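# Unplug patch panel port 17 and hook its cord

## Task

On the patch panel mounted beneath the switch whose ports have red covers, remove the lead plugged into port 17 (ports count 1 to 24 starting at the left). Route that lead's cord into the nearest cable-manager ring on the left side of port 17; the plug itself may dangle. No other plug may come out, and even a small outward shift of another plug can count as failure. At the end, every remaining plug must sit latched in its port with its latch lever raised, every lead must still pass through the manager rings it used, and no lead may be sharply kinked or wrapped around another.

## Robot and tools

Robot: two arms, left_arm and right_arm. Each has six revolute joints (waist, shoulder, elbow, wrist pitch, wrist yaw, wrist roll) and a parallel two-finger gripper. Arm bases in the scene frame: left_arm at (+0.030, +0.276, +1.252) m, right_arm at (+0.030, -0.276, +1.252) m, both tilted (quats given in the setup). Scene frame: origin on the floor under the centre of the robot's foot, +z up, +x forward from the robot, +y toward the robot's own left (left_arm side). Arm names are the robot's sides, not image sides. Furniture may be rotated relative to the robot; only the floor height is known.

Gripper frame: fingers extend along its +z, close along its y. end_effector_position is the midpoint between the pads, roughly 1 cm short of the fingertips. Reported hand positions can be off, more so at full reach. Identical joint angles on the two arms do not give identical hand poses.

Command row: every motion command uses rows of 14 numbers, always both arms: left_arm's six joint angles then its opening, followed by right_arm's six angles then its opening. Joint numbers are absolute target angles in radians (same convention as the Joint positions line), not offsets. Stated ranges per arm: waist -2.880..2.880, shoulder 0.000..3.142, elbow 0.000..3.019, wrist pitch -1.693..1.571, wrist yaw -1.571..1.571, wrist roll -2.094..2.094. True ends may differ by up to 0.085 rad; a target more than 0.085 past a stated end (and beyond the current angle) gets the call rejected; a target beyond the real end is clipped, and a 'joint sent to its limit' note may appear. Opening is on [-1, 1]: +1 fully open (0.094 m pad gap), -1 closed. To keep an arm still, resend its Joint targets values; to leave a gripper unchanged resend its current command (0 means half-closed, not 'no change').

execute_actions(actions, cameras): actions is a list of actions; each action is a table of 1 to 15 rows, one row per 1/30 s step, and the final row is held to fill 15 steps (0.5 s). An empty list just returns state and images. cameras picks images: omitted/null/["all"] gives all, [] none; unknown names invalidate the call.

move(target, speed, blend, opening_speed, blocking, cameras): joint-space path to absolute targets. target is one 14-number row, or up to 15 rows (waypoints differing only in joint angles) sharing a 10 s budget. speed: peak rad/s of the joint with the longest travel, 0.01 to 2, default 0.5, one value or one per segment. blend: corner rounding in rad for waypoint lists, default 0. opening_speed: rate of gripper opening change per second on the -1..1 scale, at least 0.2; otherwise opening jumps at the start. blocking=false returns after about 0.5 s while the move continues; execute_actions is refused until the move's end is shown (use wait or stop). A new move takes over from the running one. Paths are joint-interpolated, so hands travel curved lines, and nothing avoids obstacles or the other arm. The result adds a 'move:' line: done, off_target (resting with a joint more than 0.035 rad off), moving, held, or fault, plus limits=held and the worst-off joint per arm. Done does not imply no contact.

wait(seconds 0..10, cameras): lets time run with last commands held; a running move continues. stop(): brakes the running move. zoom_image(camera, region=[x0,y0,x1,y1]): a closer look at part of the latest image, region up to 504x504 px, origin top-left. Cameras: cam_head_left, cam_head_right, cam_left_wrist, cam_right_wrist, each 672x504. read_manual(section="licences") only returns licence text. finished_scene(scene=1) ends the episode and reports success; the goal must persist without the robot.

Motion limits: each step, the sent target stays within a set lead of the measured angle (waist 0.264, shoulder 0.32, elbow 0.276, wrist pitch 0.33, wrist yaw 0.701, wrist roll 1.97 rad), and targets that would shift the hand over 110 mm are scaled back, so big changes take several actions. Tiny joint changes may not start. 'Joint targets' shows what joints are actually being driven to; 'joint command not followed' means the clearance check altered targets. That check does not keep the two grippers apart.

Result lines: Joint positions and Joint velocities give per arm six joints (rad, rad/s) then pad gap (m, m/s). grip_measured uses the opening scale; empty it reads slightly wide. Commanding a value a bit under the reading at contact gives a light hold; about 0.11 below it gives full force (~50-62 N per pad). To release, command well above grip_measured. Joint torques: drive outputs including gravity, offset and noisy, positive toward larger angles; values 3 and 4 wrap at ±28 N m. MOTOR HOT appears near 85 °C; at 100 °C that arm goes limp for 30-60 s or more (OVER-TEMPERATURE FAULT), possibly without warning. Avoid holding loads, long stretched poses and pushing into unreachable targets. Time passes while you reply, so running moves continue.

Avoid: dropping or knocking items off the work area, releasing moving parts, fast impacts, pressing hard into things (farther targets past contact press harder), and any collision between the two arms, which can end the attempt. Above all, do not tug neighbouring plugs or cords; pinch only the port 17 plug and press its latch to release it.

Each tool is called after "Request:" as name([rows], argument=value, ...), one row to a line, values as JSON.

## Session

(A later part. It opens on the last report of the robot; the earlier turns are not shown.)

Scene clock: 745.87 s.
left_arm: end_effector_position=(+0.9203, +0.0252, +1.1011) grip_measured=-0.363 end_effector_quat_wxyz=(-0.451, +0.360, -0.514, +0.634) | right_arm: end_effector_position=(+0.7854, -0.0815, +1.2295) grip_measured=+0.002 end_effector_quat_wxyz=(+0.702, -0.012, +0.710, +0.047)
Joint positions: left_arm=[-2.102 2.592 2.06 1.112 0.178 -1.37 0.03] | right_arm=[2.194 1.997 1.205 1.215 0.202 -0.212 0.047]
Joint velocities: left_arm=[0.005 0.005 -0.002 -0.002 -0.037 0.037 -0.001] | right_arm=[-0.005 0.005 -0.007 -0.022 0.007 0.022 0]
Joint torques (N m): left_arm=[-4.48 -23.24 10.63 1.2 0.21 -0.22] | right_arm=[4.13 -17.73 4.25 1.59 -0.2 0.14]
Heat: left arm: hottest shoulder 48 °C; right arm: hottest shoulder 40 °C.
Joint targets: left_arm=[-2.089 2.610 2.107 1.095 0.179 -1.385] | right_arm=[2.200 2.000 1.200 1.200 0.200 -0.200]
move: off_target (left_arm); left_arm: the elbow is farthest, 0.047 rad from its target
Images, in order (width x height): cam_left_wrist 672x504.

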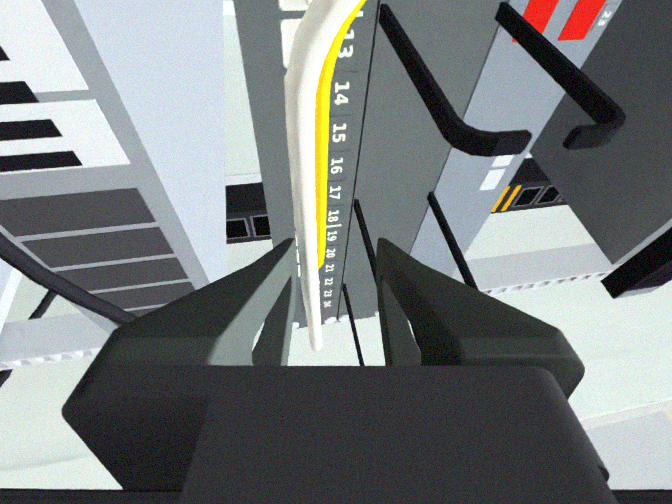

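Request:
move(target=[-2.089,2.612,2.107,1.048,0.178,-1.384,-0.36,2.2,2.0,1.2,1.2,0.2,-0.2,0], speed=0.2, cameras=["cam_left_wrist"])

Request:
zoom_image(camera="cam_left_wrist", region=[240, 100, 480, 300])

Scene clock: 767.40 s.
left_arm: end_effector_position=(+0.9215, +0.0223, +1.0897) grip_measured=-0.363 end_effector_quat_wxyz=(-0.438, +0.370, -0.529, +0.626) | right_arm: end_effector_position=(+0.7854, -0.0815, +1.2295) grip_measured=+0.002 end_effector_quat_wxyz=(+0.702, -0.012, +0.710, +0.047)
Joint positions: left_arm=[-2.102 2.594 2.062 1.066 0.178 -1.37 0.03] | right_arm=[2.194 1.997 1.205 1.215 0.202 -0.212 0.047]
Joint velocities: left_arm=[-0.024 -0.015 -0.002 -0.002 0.022 0.095 -0.001] | right_arm=[-0.015 -0.005 -0.002 0.017 -0.037 -0.051 -0.001]
Joint torques (N m): left_arm=[-4.84 -23.65 10.76 1.32 0.15 -0.22] | right_arm=[4.78 -17.49 4.34 1.66 -0.22 0.1]
Heat: left arm: hottest shoulder 46 °C; right arm: hottest shoulder 40 °C.
Joint targets: left_arm=[-2.089 2.611 2.108 1.049 0.178 -1.384] | right_arm=[2.200 2.000 1.200 1.200 0.200 -0.200]
move: off_target (left_arm); left_arm: the elbow is farthest, 0.045 rad from its target
Images, in order (width x height): cam_left_wrist 672x504.

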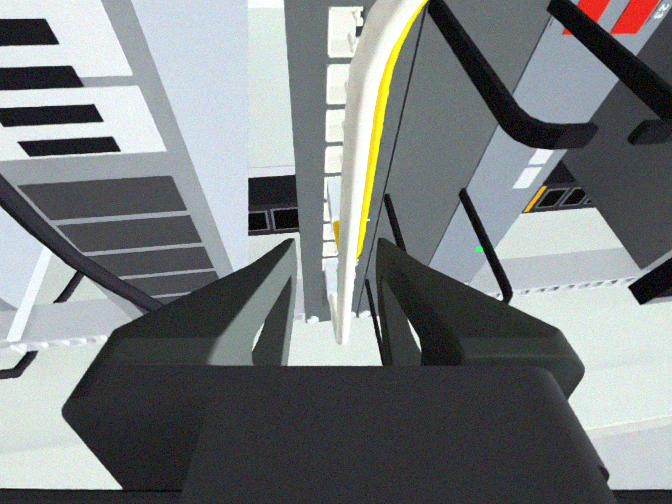

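Scaled by 2.100 from the camera's 672x504 image, which has a finer 960x720 frame.

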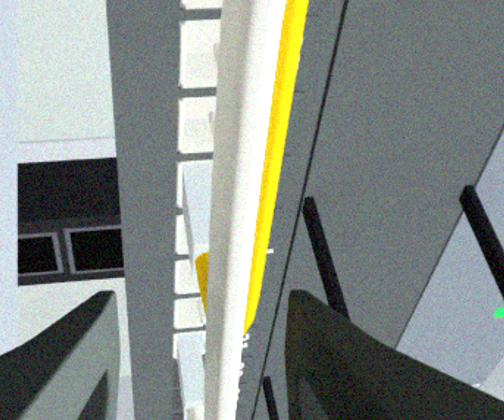

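Request:
move(target=[-2.092,2.651,2.225,0.968,0.176,-1.384,-0.36,2.2,2.0,1.2,1.2,0.2,-0.2,0], speed=0.12, cameras=["cam_left_wrist"])

Request:
zoom_image(camera="cam_left_wrist", region=[240, 100, 480, 300])

Scene clock: 781.73 s.
left_arm: end_effector_position=(+0.9430, +0.0183, +1.0915) grip_measured=-0.363 end_effector_quat_wxyz=(-0.437, +0.371, -0.531, +0.625) | right_arm: end_effector_position=(+0.7854, -0.0815, +1.2295) grip_measured=+0.002 end_effector_quat_wxyz=(+0.702, -0.012, +0.710, +0.047)
Joint positions: left_arm=[-2.102 2.632 2.175 0.984 0.178 -1.37 0.03] | right_arm=[2.194 1.997 1.205 1.215 0.202 -0.212 0.047]
Joint velocities: left_arm=[0.005 -0.024 0.012 -0.002 -0.081 -0.066 -0.001] | right_arm=[-0.005 -0.024 -0.007 -0.017 -0.037 0.007 0]
Joint torques (N m): left_arm=[-5.13 -24.06 11.51 1.18 0.06 -0.25] | right_arm=[4.13 -17.26 4.05 1.48 -0.21 0.13]
Heat: left arm: hottest shoulder 48 °C; right arm: hottest shoulder 40 °C.
Joint targets: left_arm=[-2.092 2.651 2.225 0.967 0.176 -1.384] | right_arm=[2.200 2.000 1.200 1.200 0.200 -0.200]
move: off_target (left_arm); left_arm: the elbow is farthest, 0.050 rad from its target
Images, in order (width x height): cam_left_wrist 672x504.

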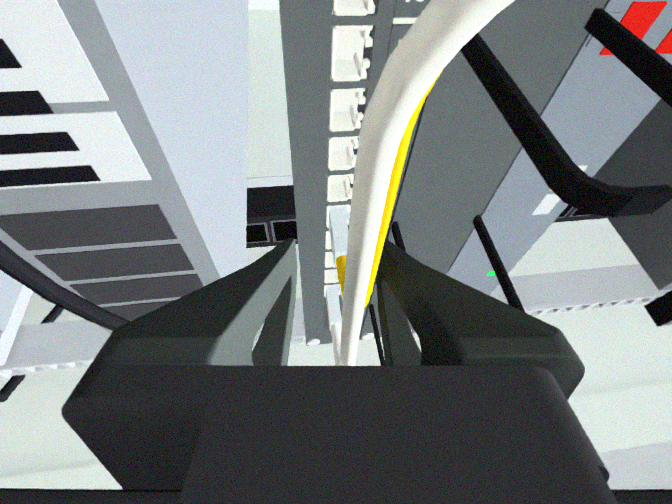

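Scaled by 2.100 from the camera's 672x504 image, which has a finer 960x720 frame.

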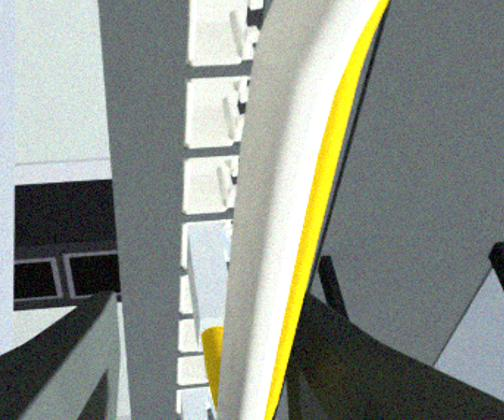

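Request:
move(target=[-2.094,2.658,2.243,0.954,0.176,-1.384,-0.7,2.2,2.0,1.2,1.2,0.2,-0.2,0], speed=0.12, opening_speed=0.3, cameras=["cam_left_wrist"])

Request:
zoom_image(camera="cam_left_wrist", region=[240, 160, 440, 330])

Scene clock: 799.53 s.
left_arm: end_effector_position=(+0.9467, +0.0178, +1.0929) grip_measured=-0.696 end_effector_quat_wxyz=(-0.437, +0.371, -0.530, +0.625) | right_arm: end_effector_position=(+0.7854, -0.0815, +1.2295) grip_measured=+0.002 end_effector_quat_wxyz=(+0.702, -0.012, +0.710, +0.047)
Joint positions: left_arm=[-2.102 2.638 2.195 0.972 0.178 -1.37 0.014] | right_arm=[2.194 1.997 1.205 1.215 0.202 -0.212 0.047]
Joint velocities: left_arm=[-0.005 -0.005 -0.007 -0.017 -0.007 -0.037 0] | right_arm=[-0.015 -0.005 -0.012 -0.017 -0.066 -0.081 0]
Joint torques (N m): left_arm=[-5.19 -24.23 11.38 1.14 0.09 -0.2] | right_arm=[4.25 -17.38 3.9 1.57 -0.2 0.1]
Heat: left arm: hottest shoulder 46 °C; right arm: hottest shoulder 40 °C.
Joint targets: left_arm=[-2.094 2.657 2.242 0.955 0.176 -1.384] | right_arm=[2.200 2.000 1.200 1.200 0.200 -0.200]
move: off_target (left_arm); left_arm: the elbow is farthest, 0.048 rad from its target
Images, in order (width x height): cam_left_wrist 672x504.

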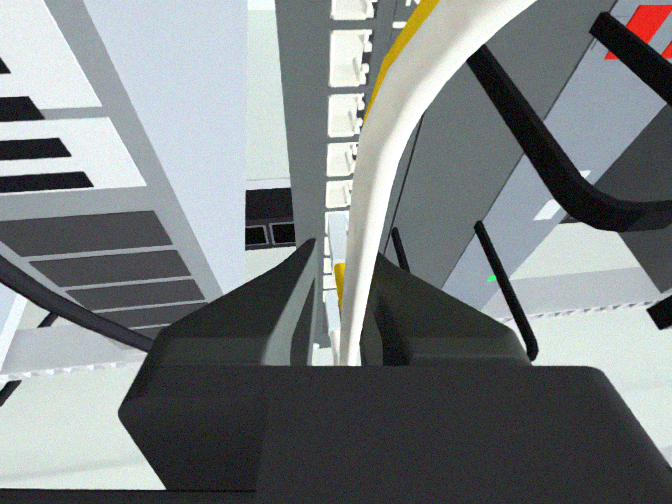

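Scaled by 2.520 from the camera's 672x504 image, which has a finer 960x720 frame.

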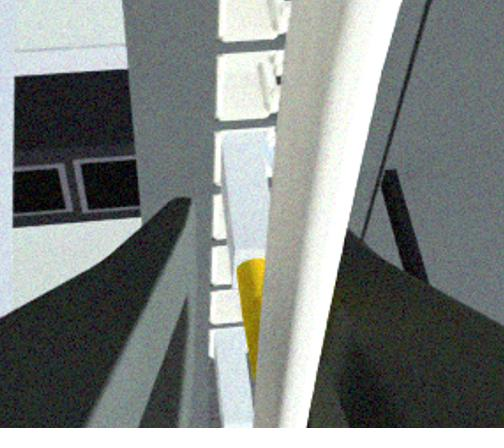

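Request:
move(target=[-2.094,2.658,2.243,0.954,0.176,-1.384,-0.82,2.2,2.0,1.2,1.2,0.2,-0.2,0], opening_speed=0.2, cameras=["cam_left_wrist"])

Request:
zoom_image(camera="cam_left_wrist", region=[240, 160, 440, 330])

Scene clock: 815.30 s.
left_arm: end_effector_position=(+0.9479, +0.0181, +1.0951) grip_measured=-0.816 end_effector_quat_wxyz=(-0.438, +0.370, -0.529, +0.626) | right_arm: end_effector_position=(+0.7854, -0.0815, +1.2295) grip_measured=+0.002 end_effector_quat_wxyz=(+0.702, -0.012, +0.710, +0.047)
Joint positions: left_arm=[-2.102 2.638 2.2 0.972 0.178 -1.37 0.009] | right_arm=[2.194 1.997 1.205 1.215 0.202 -0.212 0.047]
Joint velocities: left_arm=[-0.005 0.015 0.007 -0.022 -0.037 -0.037 0] | right_arm=[-0.024 0.005 -0.002 0.007 0.007 -0.066 0.001]
Joint torques (N m): left_arm=[-5.25 -24.23 11.14 1.14 0.07 -0.21] | right_arm=[5.07 -18.02 4.3 1.59 -0.2 0.11]
Heat: left arm: hottest elbow 47 °C; right arm: hottest shoulder 41 °C.
Joint targets: left_arm=[-2.094 2.658 2.243 0.954 0.176 -1.384] | right_arm=[2.200 2.000 1.200 1.200 0.200 -0.200]
move: off_target (left_arm); left_arm: the elbow is farthest, 0.043 rad from its target
Images, in order (width x height): cam_left_wrist 672x504.

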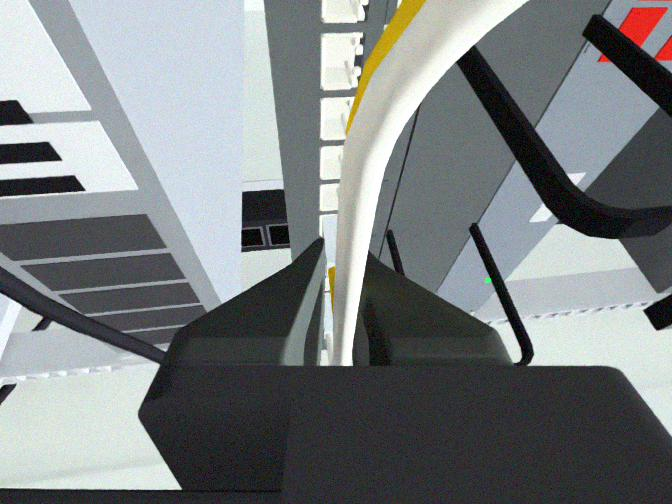

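Scaled by 2.520 from the camera's 672x504 image, which has a finer 960x720 frame.

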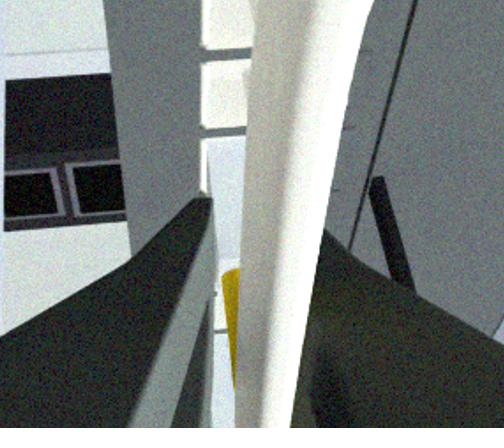

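Request:
move(target=[-2.094,2.658,2.243,0.954,0.176,-1.384,-0.92,2.2,2.0,1.2,1.2,0.2,-0.2,0], opening_speed=0.2, cameras=["cam_left_wrist"])

Request:
zoom_image(camera="cam_left_wrist", region=[240, 160, 440, 330])

Scene clock: 822.30 s.
left_arm: end_effector_position=(+0.9483, +0.0182, +1.0959) grip_measured=-0.917 end_effector_quat_wxyz=(-0.438, +0.370, -0.528, +0.627) | right_arm: end_effector_position=(+0.7854, -0.0815, +1.2295) grip_measured=+0.002 end_effector_quat_wxyz=(+0.702, -0.012, +0.710, +0.047)
Joint positions: left_arm=[-2.102 2.638 2.201 0.972 0.178 -1.372 0.004] | right_arm=[2.194 1.997 1.205 1.215 0.202 -0.212 0.047]
Joint velocities: left_arm=[-0.005 -0.015 0.002 -0.007 -0.066 -0.037 0.004] | right_arm=[0.005 -0.015 0.007 0.002 -0.007 0.022 0]
Joint torques (N m): left_arm=[-5.13 -24.23 10.86 1.07 0.08 -0.21] | right_arm=[4.54 -17.96 4.15 1.77 -0.26 0.08]
Heat: left arm: hottest elbow 47 °C; right arm: hottest shoulder 41 °C.
Joint targets: left_arm=[-2.094 2.658 2.243 0.954 0.176 -1.385] | right_arm=[2.200 2.000 1.200 1.200 0.200 -0.200]
move: off_target (left_arm); left_arm: the elbow is farthest, 0.042 rad from its target
Images, in order (width x height): cam_left_wrist 672x504.

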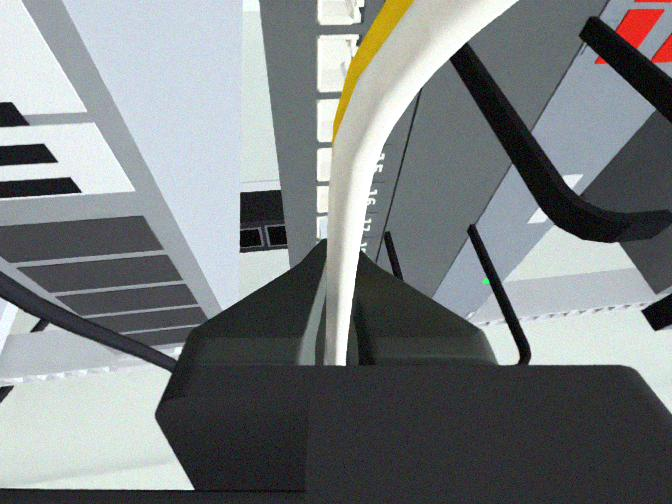

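Scaled by 2.520 from the camera's 672x504 image, which has a finer 960x720 frame.

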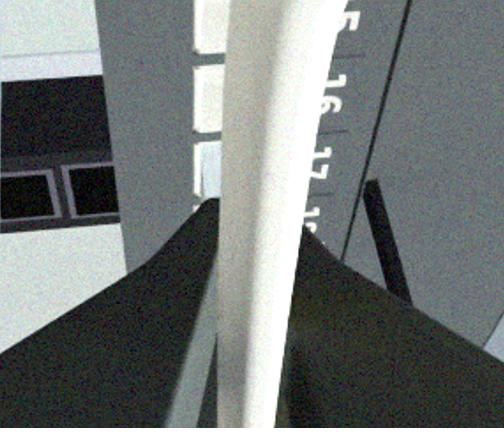

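Request:
move([
  [-2.094,2.658,2.243,0.954,0.176,-1.384,-0.56,2.2,2.0,1.2,1.2,0.2,-0.2,0],
  [-2.098,2.704,2.348,0.904,0.176,-1.384,-0.56,2.2,2.0,1.2,1.2,0.2,-0.2,0],
], speed=0.12, cameras=["cam_left_wrist"])

Request:
zoom_image(camera="cam_left_wrist", region=[240, 160, 440, 330])

Scene clock: 875.03 s.
left_arm: end_effector_position=(+0.9603, +0.0150, +1.0916) grip_measured=-0.563 end_effector_quat_wxyz=(-0.439, +0.370, -0.528, +0.626) | right_arm: end_effector_position=(+0.7854, -0.0815, +1.2295) grip_measured=+0.002 end_effector_quat_wxyz=(+0.702, -0.012, +0.710, +0.047)
Joint positions: left_arm=[-2.102 2.684 2.298 0.921 0.177 -1.372 0.021] | right_arm=[2.194 1.997 1.205 1.215 0.202 -0.212 0.047]
Joint velocities: left_arm=[0.005 0.005 -0.007 -0.002 0.037 0.066 0] | right_arm=[0.005 -0.015 0.022 0.017 0.007 -0.037 0]
Joint torques (N m): left_arm=[-5.66 -24.59 12.03 1.14 0.08 -0.19] | right_arm=[4.66 -17.9 4.01 1.73 -0.18 0.15]
Heat: left arm: hottest elbow 48 °C; right arm: hottest shoulder 41 °C.
Joint targets: left_arm=[-2.098 2.705 2.349 0.904 0.175 -1.384] | right_arm=[2.200 2.000 1.200 1.200 0.200 -0.200]
move: off_target (left_arm); left_arm: the elbow is farthest, 0.050 rad from its target
Images, in order (width x height): cam_left_wrist 672x504.

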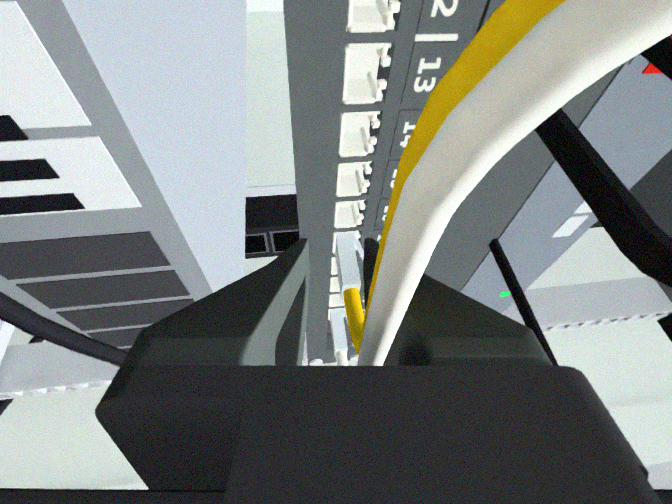

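Scaled by 2.520 from the camera's 672x504 image, which has a finer 960x720 frame.

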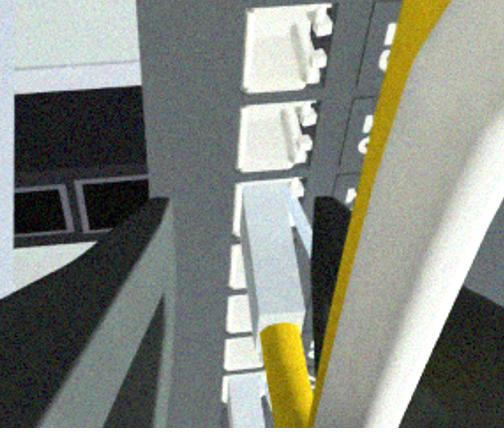

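Request:
move(target=[-2.103,2.700,2.350,0.904,0.176,-1.384,-0.6,2.2,2.0,1.2,1.2,0.2,-0.2,0], speed=0.12, cameras=["cam_left_wrist"])

Request:
zoom_image(camera="cam_left_wrist", region=[240, 160, 440, 330])

Scene clock: 909.57 s.
left_arm: end_effector_position=(+0.9607, +0.0151, +1.0924) grip_measured=-0.597 end_effector_quat_wxyz=(-0.439, +0.370, -0.527, +0.626) | right_arm: end_effector_position=(+0.7854, -0.0815, +1.2295) grip_measured=+0.002 end_effector_quat_wxyz=(+0.702, -0.012, +0.710, +0.047)
Joint positions: left_arm=[-2.102 2.684 2.299 0.921 0.177 -1.372 0.019] | right_arm=[2.194 1.997 1.205 1.215 0.202 -0.212 0.047]
Joint velocities: left_arm=[-0.015 0.005 -0.002 -0.017 -0.037 0.022 0] | right_arm=[0.015 -0.005 -0.012 -0.007 -0.037 -0.007 0]
Joint torques (N m): left_arm=[-6.07 -25.11 11.99 1.17 0.15 -0.19] | right_arm=[4.25 -17.38 4.23 1.42 -0.27 0.11]
Heat: left arm: hottest elbow 50 °C; right arm: hottest shoulder 41 °C.
Joint targets: left_arm=[-2.103 2.699 2.350 0.904 0.176 -1.384] | right_arm=[2.200 2.000 1.200 1.200 0.200 -0.200]
move: off_target (left_arm); left_arm: the elbow is farthest, 0.051 rad from its target
Images, in order (width x height): cam_left_wrist 672x504.

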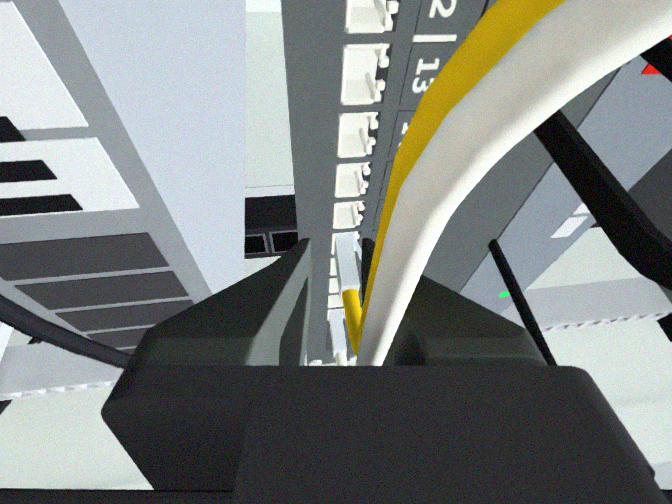

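Scaled by 2.520 from the camera's 672x504 image, which has a finer 960x720 frame.

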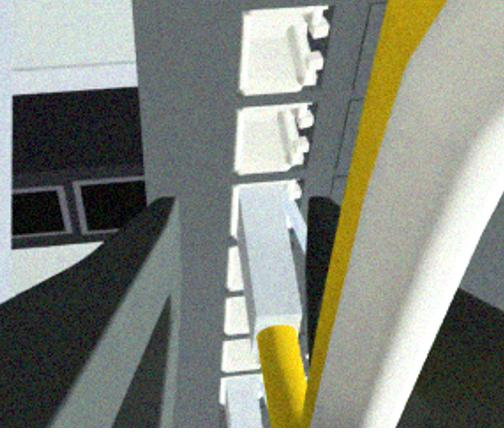

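Request:
move(target=[-2.110,2.692,2.350,0.918,0.176,-1.384,-0.6,2.2,2.0,1.2,1.2,0.2,-0.2,0], speed=0.12, cameras=["cam_left_wrist"])

Request:
zoom_image(camera="cam_left_wrist", region=[240, 160, 440, 330])

Scene clock: 919.67 s.
left_arm: end_effector_position=(+0.9607, +0.0151, +1.0924) grip_measured=-0.597 end_effector_quat_wxyz=(-0.439, +0.370, -0.527, +0.626) | right_arm: end_effector_position=(+0.7854, -0.0815, +1.2295) grip_measured=+0.002 end_effector_quat_wxyz=(+0.702, -0.012, +0.710, +0.047)
Joint positions: left_arm=[-2.102 2.684 2.299 0.921 0.177 -1.372 0.019] | right_arm=[2.194 1.997 1.205 1.215 0.202 -0.212 0.047]
Joint velocities: left_arm=[-0.005 -0.015 -0.002 0.022 -0.007 0.081 0.001] | right_arm=[-0.015 -0.005 -0.012 -0.002 0.007 -0.007 -0.001]
Joint torques (N m): left_arm=[-6.53 -25.99 11.95 1.76 0.14 -0.21] | right_arm=[4.78 -16.85 4.27 1.44 -0.22 0.11]
Heat: left arm: hottest elbow 48 °C; right arm: hottest shoulder 41 °C.
Joint targets: left_arm=[-2.110 2.692 2.350 0.918 0.176 -1.384] | right_arm=[2.200 2.000 1.200 1.200 0.200 -0.200]
move: off_target (left_arm); left_arm: the elbow is farthest, 0.051 rad from its target
Images, in order (width x height): cam_left_wrist 672x504.

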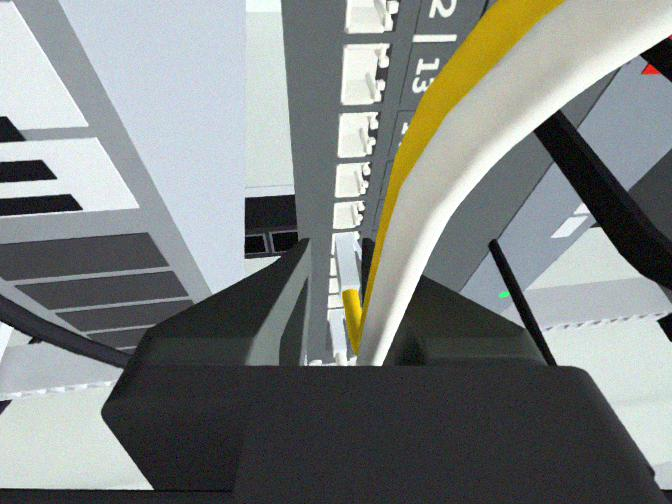

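Scaled by 2.520 from the camera's 672x504 image, which has a finer 960x720 frame.

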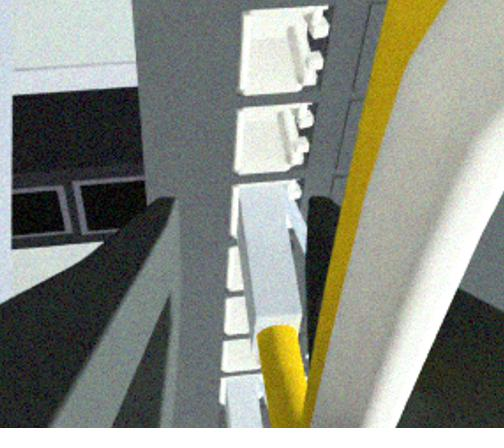

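Request:
move(target=[-2.118,2.676,2.350,0.918,0.176,-1.384,-0.6,2.2,2.0,1.2,1.2,0.2,-0.2,0], speed=0.12, cameras=["cam_left_wrist"])

Request:
zoom_image(camera="cam_left_wrist", region=[240, 160, 440, 330])

Scene clock: 930.17 s.
left_arm: end_effector_position=(+0.9607, +0.0151, +1.0924) grip_measured=-0.597 end_effector_quat_wxyz=(-0.439, +0.370, -0.527, +0.626) | right_arm: end_effector_position=(+0.7854, -0.0815, +1.2295) grip_measured=+0.002 end_effector_quat_wxyz=(+0.702, -0.012, +0.710, +0.047)
Joint positions: left_arm=[-2.102 2.684 2.299 0.921 0.177 -1.372 0.019] | right_arm=[2.194 1.997 1.205 1.215 0.202 -0.212 0.047]
Joint velocities: left_arm=[-0.005 -0.024 -0.002 0.002 -0.007 0.037 -0.001] | right_arm=[-0.024 -0.005 -0.012 -0.012 0.007 0.007 0]
Joint torques (N m): left_arm=[-6.89 -27.11 12.04 1.68 0.17 -0.2] | right_arm=[4.31 -17.67 4.08 1.57 -0.26 0.12]
Heat: left arm: hottest elbow 48 °C; right arm: hottest shoulder 41 °C.
Joint targets: left_arm=[-2.118 2.676 2.350 0.918 0.176 -1.384] | right_arm=[2.200 2.000 1.200 1.200 0.200 -0.200]
move: off_target (left_arm); left_arm: the elbow is farthest, 0.051 rad from its target
Images, in order (width x height): cam_left_wrist 672x504.

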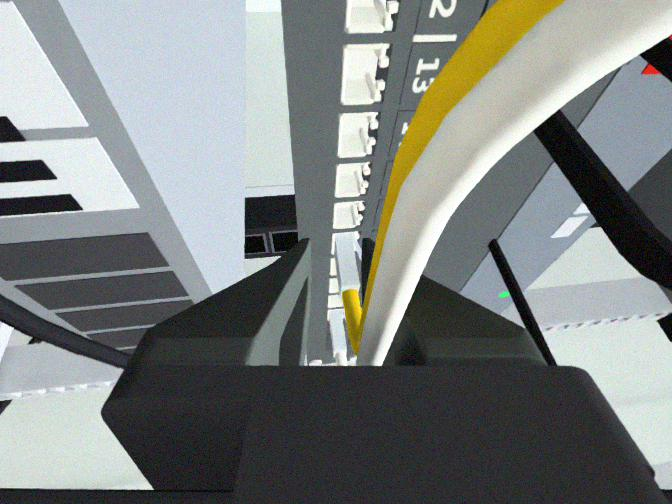

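Scaled by 2.520 from the camera's 672x504 image, which has a finer 960x720 frame.

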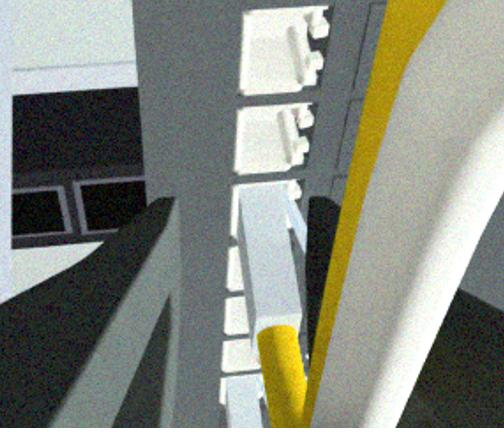

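Request:
move(target=[-2.124,2.661,2.350,0.918,0.176,-1.384,-0.6,2.2,2.0,1.2,1.2,0.2,-0.2,0], speed=0.12, cameras=["cam_left_wrist"])

Request:
zoom_image(camera="cam_left_wrist", region=[240, 160, 440, 330])

Scene clock: 939.17 s.
left_arm: end_effector_position=(+0.9607, +0.0151, +1.0924) grip_measured=-0.597 end_effector_quat_wxyz=(-0.439, +0.370, -0.527, +0.626) | right_arm: end_effector_position=(+0.7854, -0.0815, +1.2295) grip_measured=+0.002 end_effector_quat_wxyz=(+0.702, -0.012, +0.710, +0.047)
Joint positions: left_arm=[-2.102 2.684 2.299 0.921 0.177 -1.372 0.019] | right_arm=[2.194 1.997 1.205 1.215 0.202 -0.212 0.047]
Joint velocities: left_arm=[-0.005 -0.005 -0.002 -0.002 0.051 0.051 -0.001] | right_arm=[-0.005 0.005 -0.022 0.027 0.037 -0.022 0]
Joint torques (N m): left_arm=[-7.3 -28.81 11.9 1.63 0.15 -0.2] | right_arm=[3.84 -17.55 4.15 1.59 -0.26 0.12]
Heat: left arm: hottest elbow 47 °C; right arm: hottest shoulder 41 °C.
Joint targets: left_arm=[-2.124 2.661 2.350 0.918 0.176 -1.384] | right_arm=[2.200 2.000 1.200 1.200 0.200 -0.200]
move: off_target (left_arm); left_arm: the elbow is farthest, 0.051 rad from its target
Images, in order (width x height): cam_left_wrist 672x504.

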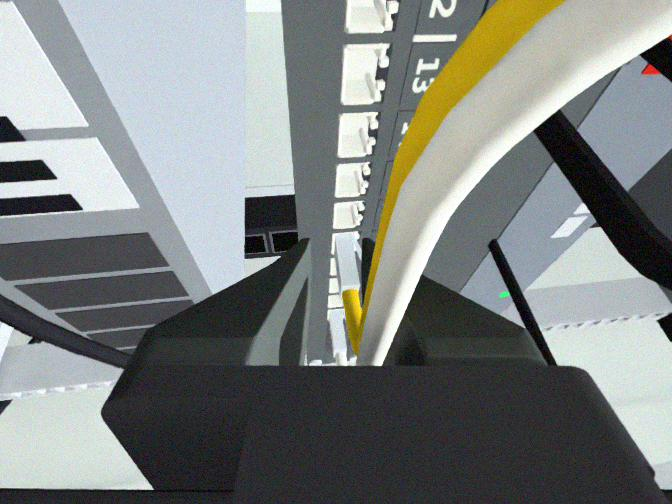

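Scaled by 2.520 from the camera's 672x504 image, which has a finer 960x720 frame.

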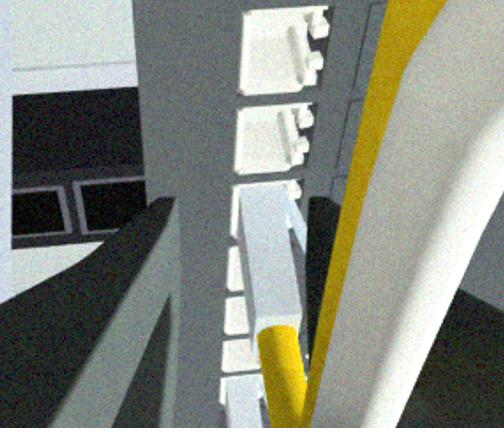

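Request:
move(target=[-2.115,2.680,2.350,0.962,0.176,-1.384,-0.6,2.2,2.0,1.2,1.2,0.2,-0.2,0], speed=0.12, cameras=["cam_left_wrist"])

Request:
zoom_image(camera="cam_left_wrist", region=[240, 160, 440, 330])

Scene clock: 950.50 s.
left_arm: end_effector_position=(+0.9605, +0.0157, +1.0949) grip_measured=-0.597 end_effector_quat_wxyz=(-0.442, +0.368, -0.524, +0.628) | right_arm: end_effector_position=(+0.7854, -0.0815, +1.2295) grip_measured=+0.002 end_effector_quat_wxyz=(+0.702, -0.012, +0.710, +0.047)
Joint positions: left_arm=[-2.102 2.684 2.299 0.932 0.177 -1.372 0.019] | right_arm=[2.194 1.997 1.205 1.215 0.202 -0.212 0.047]
Joint velocities: left_arm=[-0.005 -0.005 0.002 -0.017 0.051 0.051 0] | right_arm=[-0.015 -0.015 -0.002 0.007 -0.007 -0.007 0]
Joint torques (N m): left_arm=[-6.71 -26.87 11.99 2.91 0.14 -0.22] | right_arm=[4.31 -18.08 4.11 1.66 -0.24 0.08]
Heat: left arm: hottest elbow 47 °C; right arm: hottest shoulder 41 °C.
Joint targets: left_arm=[-2.115 2.680 2.350 0.961 0.176 -1.384] | right_arm=[2.200 2.000 1.200 1.200 0.200 -0.200]
move: off_target (left_arm); left_arm: the elbow is farthest, 0.051 rad from its target
Images, in order (width x height): cam_left_wrist 672x504.

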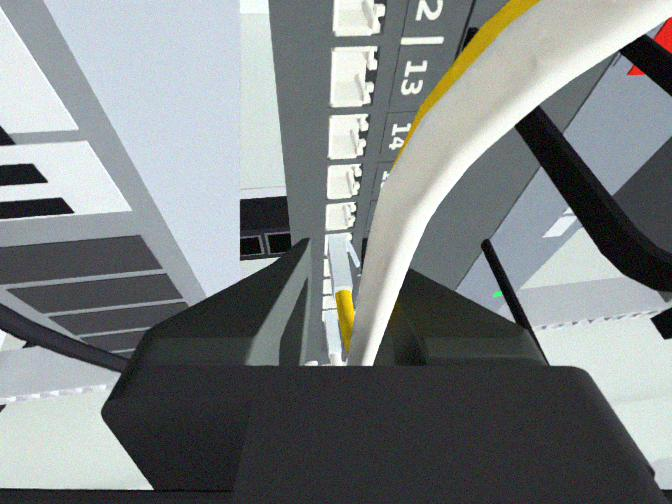

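Scaled by 2.520 from the camera's 672x504 image, which has a finer 960x720 frame.

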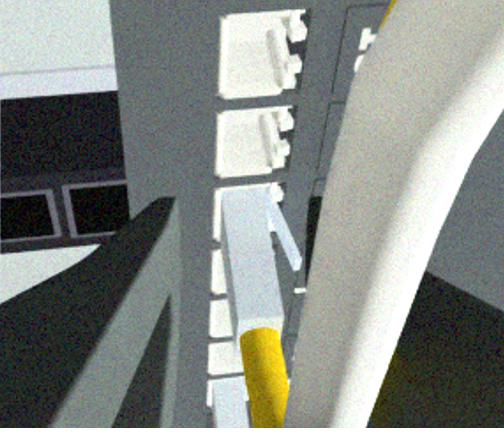

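Request:
move(target=[-2.112,2.682,2.350,0.955,0.176,-1.384,-0.78,2.2,2.0,1.2,1.2,0.2,-0.2,0], opening_speed=0.2, cameras=["cam_left_wrist"])

Request:
zoom_image(camera="cam_left_wrist", region=[240, 160, 440, 330])

Scene clock: 961.57 s.
left_arm: end_effector_position=(+0.9612, +0.0159, +1.0964) grip_measured=-0.776 end_effector_quat_wxyz=(-0.443, +0.367, -0.523, +0.629) | right_arm: end_effector_position=(+0.7854, -0.0815, +1.2295) grip_measured=+0.002 end_effector_quat_wxyz=(+0.702, -0.012, +0.710, +0.047)
Joint positions: left_arm=[-2.102 2.684 2.303 0.932 0.177 -1.372 0.011] | right_arm=[2.194 1.997 1.205 1.215 0.202 -0.212 0.047]
Joint velocities: left_arm=[0.005 0.005 0.002 0.007 0.007 -0.007 -0.001] | right_arm=[-0.005 0.005 0.002 -0.007 -0.037 0.007 0.001]
Joint torques (N m): left_arm=[-6.59 -26.46 11.82 2.59 0.14 -0.22] | right_arm=[4.01 -17.44 4.11 1.63 -0.23 0.11]
Heat: left arm: hottest elbow 47 °C; right arm: hottest shoulder 41 °C.
Joint targets: left_arm=[-2.112 2.682 2.350 0.955 0.176 -1.384] | right_arm=[2.200 2.000 1.200 1.200 0.200 -0.200]
move: off_target (left_arm); left_arm: the elbow is farthest, 0.047 rad from its target
Images, in order (width x height): cam_left_wrist 672x504.

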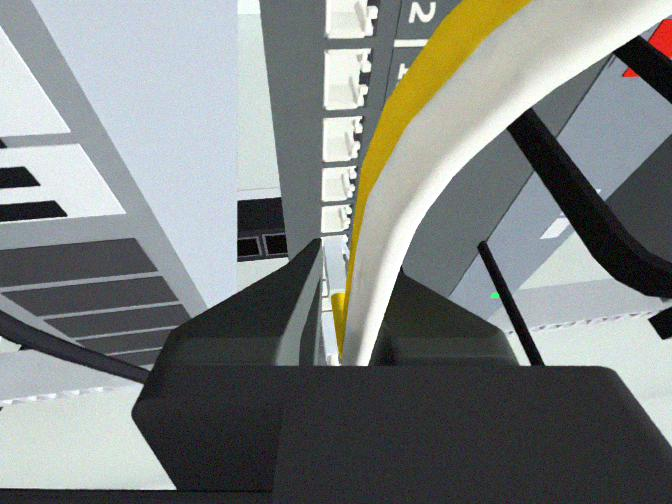

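Scaled by 2.520 from the camera's 672x504 image, which has a finer 960x720 frame.

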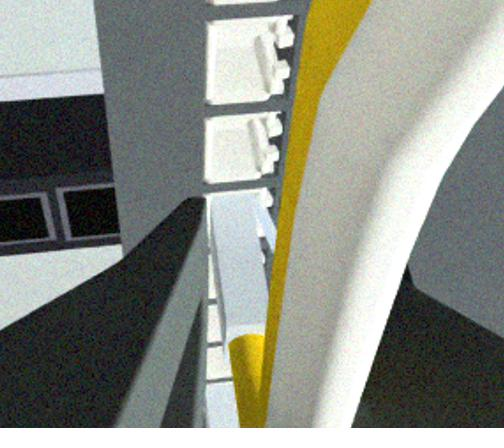

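Request:
move(target=[-2.112,2.682,2.350,0.955,0.176,-1.384,-0.92,2.2,2.0,1.2,1.2,0.2,-0.2,0], opening_speed=0.2, cameras=["cam_left_wrist"])

Request:
zoom_image(camera="cam_left_wrist", region=[240, 160, 440, 330])

Scene clock: 969.33 s.
left_arm: end_effector_position=(+0.9612, +0.0160, +1.0968) grip_measured=-0.902 end_effector_quat_wxyz=(-0.440, +0.370, -0.520, +0.632) | right_arm: end_effector_position=(+0.7854, -0.0815, +1.2295) grip_measured=+0.002 end_effector_quat_wxyz=(+0.702, -0.012, +0.710, +0.047)
Joint positions: left_arm=[-2.102 2.684 2.303 0.934 0.177 -1.384 0.005] | right_arm=[2.194 1.997 1.205 1.215 0.202 -0.212 0.047]
Joint velocities: left_arm=[0.015 -0.005 0.002 -0.002 -0.022 0.051 -0.002] | right_arm=[-0.005 -0.005 0.002 -0.007 0.022 0.007 -0.001]
Joint torques (N m): left_arm=[-6.95 -26.75 11.79 2.61 0.15 -0.09] | right_arm=[4.19 -17.73 4.11 1.43 -0.26 0.09]
Heat: left arm: hottest elbow 49 °C; right arm: hottest shoulder 41 °C.
Joint targets: left_arm=[-2.112 2.682 2.350 0.955 0.176 -1.384] | right_arm=[2.200 2.000 1.200 1.200 0.200 -0.200]
move: off_target (left_arm); left_arm: the elbow is farthest, 0.047 rad from its target
Images, in order (width x height): cam_left_wrist 672x504.

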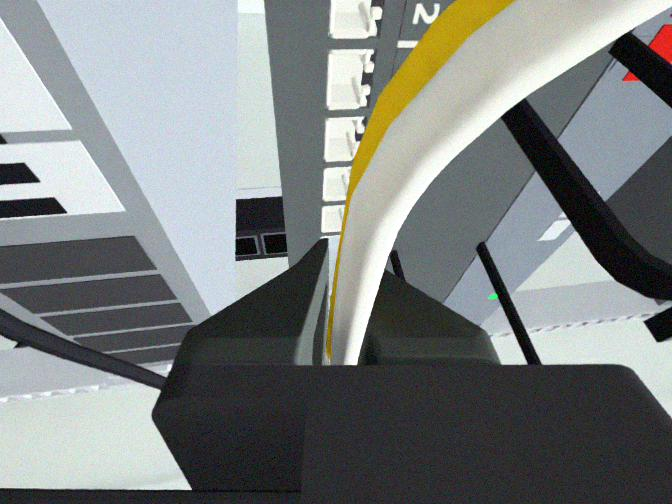

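Scaled by 2.520 from the camera's 672x504 image, which has a finer 960x720 frame.

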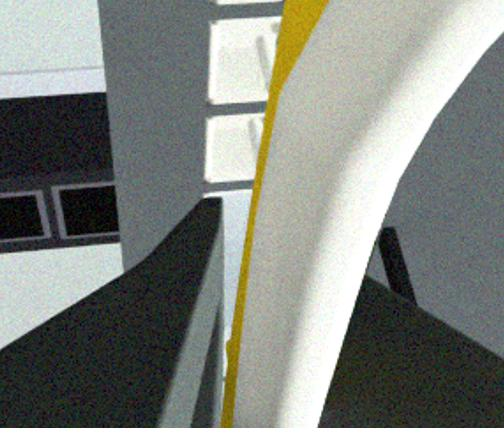

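Request:
move(target=[-2.112,2.682,2.350,0.955,0.176,-1.384,-1,2.2,2.0,1.2,1.2,0.2,-0.2,0], opening_speed=0.2, cameras=["cam_left_wrist"])

Request:
zoom_image(camera="cam_left_wrist", region=[240, 160, 440, 330])

Scene clock: 976.10 s.
left_arm: end_effector_position=(+0.9612, +0.0160, +1.0968) grip_measured=-0.903 end_effector_quat_wxyz=(-0.439, +0.371, -0.520, +0.632) | right_arm: end_effector_position=(+0.7854, -0.0815, +1.2295) grip_measured=+0.002 end_effector_quat_wxyz=(+0.702, -0.012, +0.710, +0.047)
Joint positions: left_arm=[-2.102 2.684 2.303 0.934 0.177 -1.386 0.005] | right_arm=[2.194 1.997 1.205 1.215 0.202 -0.212 0.047]
Joint velocities: left_arm=[-0.005 0.005 0.002 -0.002 -0.007 -0.081 0] | right_arm=[0.005 -0.005 0.017 0.012 0.007 -0.037 -0.001]
Joint torques (N m): left_arm=[-6.48 -26.23 11.81 2.54 0.15 -0.1] | right_arm=[4.07 -17.38 4.25 1.59 -0.28 0.12]
Heat: left arm: hottest elbow 49 °C; right arm: hottest shoulder 41 °C.
Joint targets: left_arm=[-2.112 2.682 2.350 0.955 0.176 -1.384] | right_arm=[2.200 2.000 1.200 1.200 0.200 -0.200]
move: off_target (left_arm); left_arm: the elbow is farthest, 0.047 rad from its target
Images, in order (width x height): cam_left_wrist 672x504.

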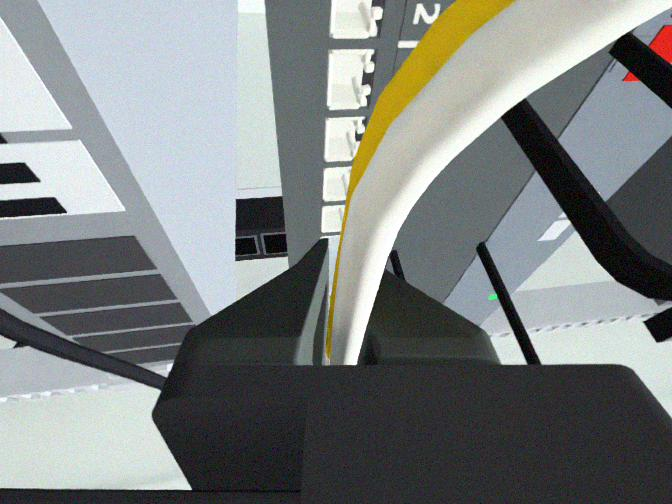

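Scaled by 2.520 from the camera's 672x504 image, which has a finer 960x720 frame.

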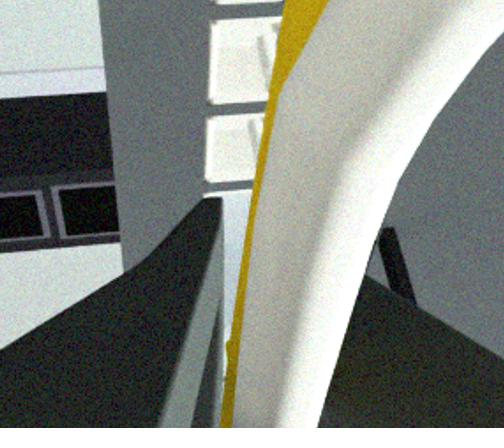

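Request:
move(target=[-2.113,2.622,2.225,1.018,0.176,-1.384,-1,2.2,2.0,1.2,1.2,0.2,-0.2,0], speed=0.1, cameras=["cam_left_wrist","cam_right_wrist"])

Request:
zoom_image(camera="cam_left_wrist", region=[240, 160, 440, 330])

Scene clock: 987.90 s.
left_arm: end_effector_position=(+0.9578, +0.0175, +1.0963) grip_measured=-0.917 end_effector_quat_wxyz=(-0.436, +0.379, -0.524, +0.626) | right_arm: end_effector_position=(+0.7854, -0.0815, +1.2295) grip_measured=+0.002 end_effector_quat_wxyz=(+0.702, -0.012, +0.710, +0.047)
Joint positions: left_arm=[-2.103 2.657 2.253 0.934 0.163 -1.386 0.004] | right_arm=[2.194 1.997 1.205 1.215 0.202 -0.212 0.047]
Joint velocities: left_arm=[-0.015 0.005 0.002 0.007 0.022 -0.007 0.001] | right_arm=[-0.005 0.005 -0.012 -0.022 -0.022 0.007 0]
Joint torques (N m): left_arm=[-6.53 -29.68 5.14 4.96 0.74 -0.09] | right_arm=[4.95 -17.55 4.08 1.5 -0.28 0.1]
Heat: left arm: hottest elbow 50 °C; right arm: hottest shoulder 41 °C.
Joint targets: left_arm=[-2.113 2.622 2.225 1.018 0.177 -1.384] | right_arm=[2.200 2.000 1.200 1.200 0.200 -0.200]
move: off_target (left_arm); left_arm: the wrist pitch is farthest, 0.084 rad from its target
Images, in order (width x height): cam_left_wrist 672x504, cam_right_wrist 672x504.

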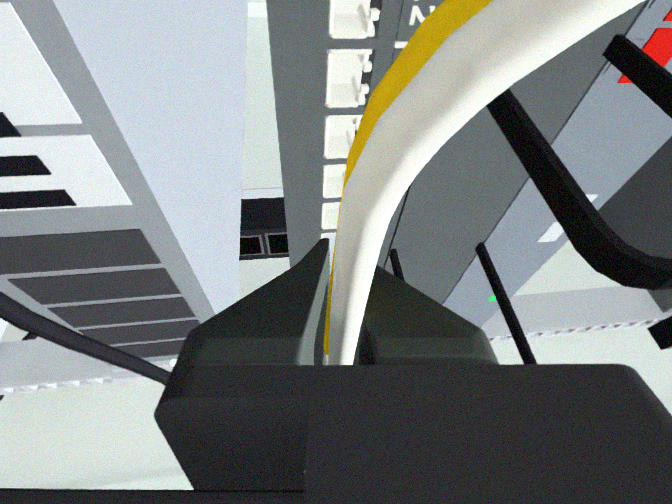

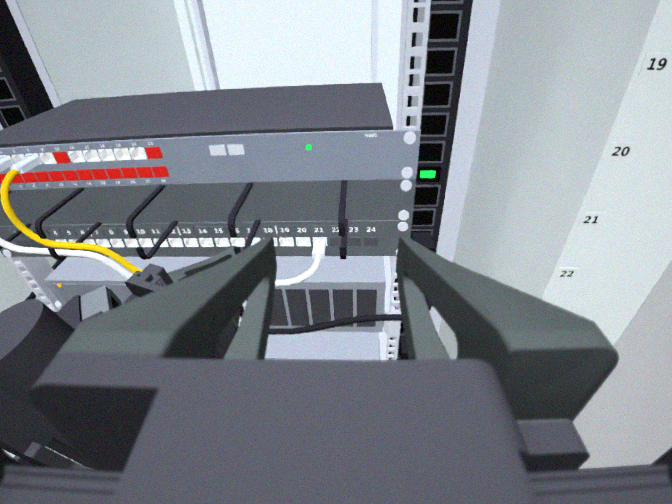

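Scaled by 2.520 from the camera's 672x504 image, which has a finer 960x720 frame.

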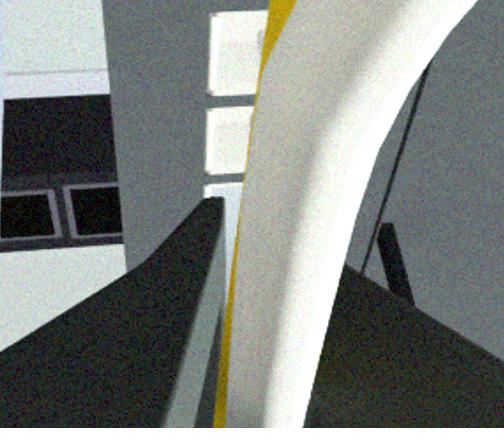

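Request:
move(target=[-2.115,2.59,2.15,1.03,0.176,-1.384,-1,2.2,2.0,1.2,1.2,0.2,-0.2,0], speed=0.1, cameras=["cam_left_wrist"])

Request:
zoom_image(camera="cam_left_wrist", region=[240, 160, 440, 330])

Scene clock: 999.57 s.
left_arm: end_effector_position=(+0.9541, +0.0211, +1.1014) grip_measured=-0.943 end_effector_quat_wxyz=(-0.441, +0.379, -0.531, +0.616) | right_arm: end_effector_position=(+0.7854, -0.0815, +1.2295) grip_measured=+0.002 end_effector_quat_wxyz=(+0.702, -0.012, +0.710, +0.047)
Joint positions: left_arm=[-2.103 2.62 2.195 0.943 0.154 -1.364 0.003] | right_arm=[2.194 1.997 1.205 1.215 0.202 -0.212 0.047]
Joint velocities: left_arm=[0.015 -0.005 -0.002 -0.007 0.051 -0.037 0.001] | right_arm=[0.005 -0.005 0.007 -0.002 0.066 0.022 0]
Joint torques (N m): left_arm=[-7.12 -28.92 3.63 5.11 1.03 -0.2] | right_arm=[4.25 -16.91 4.11 1.44 -0.27 0.08]
Heat: left arm: hottest shoulder 48 °C; right arm: hottest shoulder 41 °C.
Joint targets: left_arm=[-2.115 2.590 2.150 1.030 0.174 -1.374] | right_arm=[2.200 2.000 1.200 1.200 0.200 -0.200]
move: off_target (left_arm); left_arm: the wrist pitch is farthest, 0.087 rad from its target
Images, in order (width x height): cam_left_wrist 672x504.

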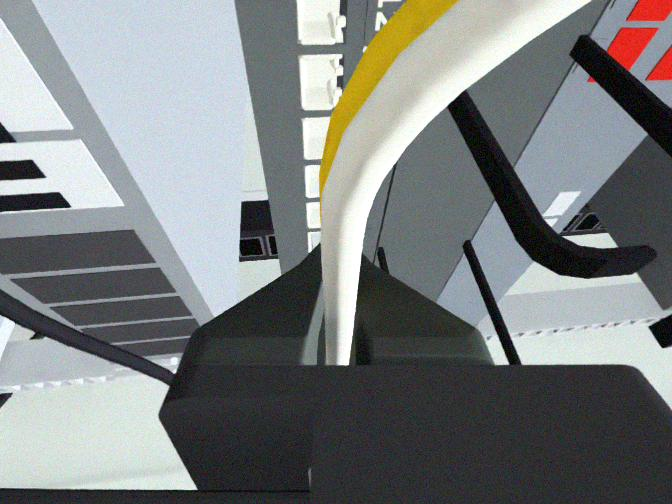

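Scaled by 2.520 from the camera's 672x504 image, which has a finer 960x720 frame.

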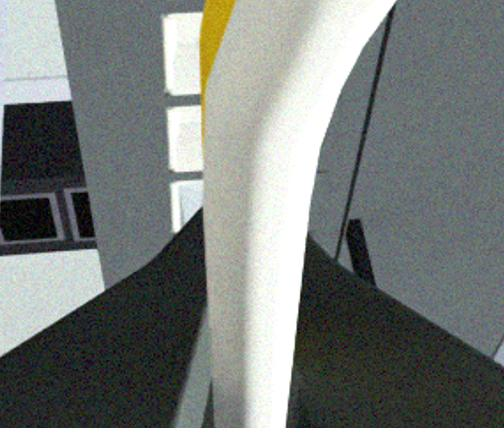

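Request:
move(target=[-2.115,2.62,2.195,0.95,0.176,-1.384,-1,2.2,2.0,1.2,1.2,0.2,-0.2,0], speed=0.2, cameras=[])

Request:
move([
  [-2.115,2.62,2.20,0.95,0.176,-1.384,-0.56,2.2,2.0,1.2,1.2,0.2,-0.2,0],
  [-2.13,2.64,2.24,0.955,0.176,-1.384,-0.56,2.2,2.0,1.2,1.2,0.2,-0.2,0],
], speed=0.12, opening_speed=0.5, cameras=["cam_left_wrist"])

Request:
zoom_image(camera="cam_left_wrist", region=[240, 160, 440, 330])

Scene clock: 1058.37 s.
left_arm: end_effector_position=(+0.9542, +0.0207, +1.0999) grip_measured=-0.945 end_effector_quat_wxyz=(-0.439, +0.380, -0.533, +0.615) | right_arm: end_effector_position=(+0.7854, -0.0815, +1.2295) grip_measured=+0.002 end_effector_quat_wxyz=(+0.702, -0.012, +0.710, +0.047)
Joint positions: left_arm=[-2.103 2.62 2.195 0.937 0.154 -1.364 0.003] | right_arm=[2.194 1.997 1.205 1.215 0.202 -0.212 0.047]
Joint velocities: left_arm=[-0.005 -0.005 -0.012 -0.002 0.007 0.037 0] | right_arm=[-0.015 -0.005 0.017 0.007 -0.007 0.022 0.001]
Joint torques (N m): left_arm=[-6.59 -26.17 7.34 2.39 1.06 -0.3] | right_arm=[4.66 -17.08 4.03 1.47 -0.24 0.12]
Heat: left arm: hottest shoulder 54 °C; right arm: hottest shoulder 41 °C.
Joint targets: left_arm=[-2.115 2.620 2.195 0.950 0.176 -1.385] | right_arm=[2.200 2.000 1.200 1.200 0.200 -0.200]
move: done
No camera images: "cameras" was empty.

Scene clock: 1059.60 s.
left_arm: end_effector_position=(+0.9514, +0.0145, +1.0987) grip_measured=-0.564 end_effector_quat_wxyz=(-0.428, +0.377, -0.534, +0.624) | right_arm: end_effector_position=(+0.7854, -0.0815, +1.2295) grip_measured=+0.002 end_effector_quat_wxyz=(+0.702, -0.012, +0.710, +0.047)
Joint positions: left_arm=[-2.106 2.623 2.195 0.937 0.174 -1.378 0.02] | right_arm=[2.194 1.997 1.205 1.215 0.202 -0.212 0.047]
Joint velocities: left_arm=[-0.005 0.005 -0.022 0.002 -0.081 0.066 -0.001] | right_arm=[-0.015 -0.015 -0.022 -0.007 0.037 -0.095 -0.001]
Joint torques (N m): left_arm=[-7.82 -24.88 11.18 2.56 0.29 -0.24] | right_arm=[4.54 -18.02 4.12 1.72 -0.25 0.07]
Heat: left arm: hottest shoulder 54 °C; right arm: hottest shoulder 41 °C.
Joint targets: left_arm=[-2.131 2.641 2.239 0.955 0.176 -1.393] | right_arm=[2.200 2.000 1.200 1.200 0.200 -0.200]
move: off_target (left_arm); left_arm: the elbow is farthest, 0.045 rad from its target
Images, in order (width x height): cam_left_wrist 672x504.

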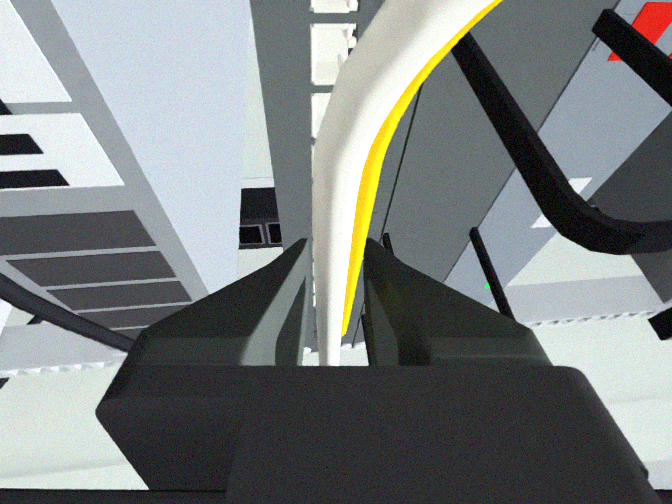

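Scaled by 2.520 from the camera's 672x504 image, which has a finer 960x720 frame.

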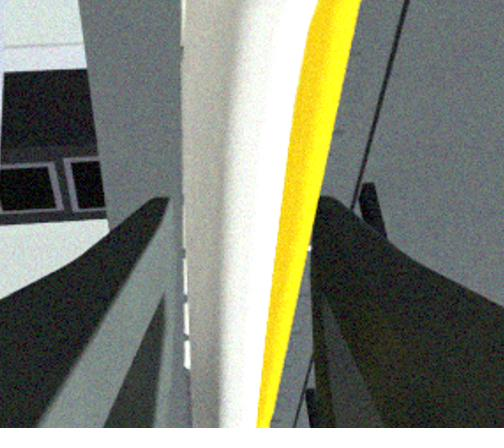

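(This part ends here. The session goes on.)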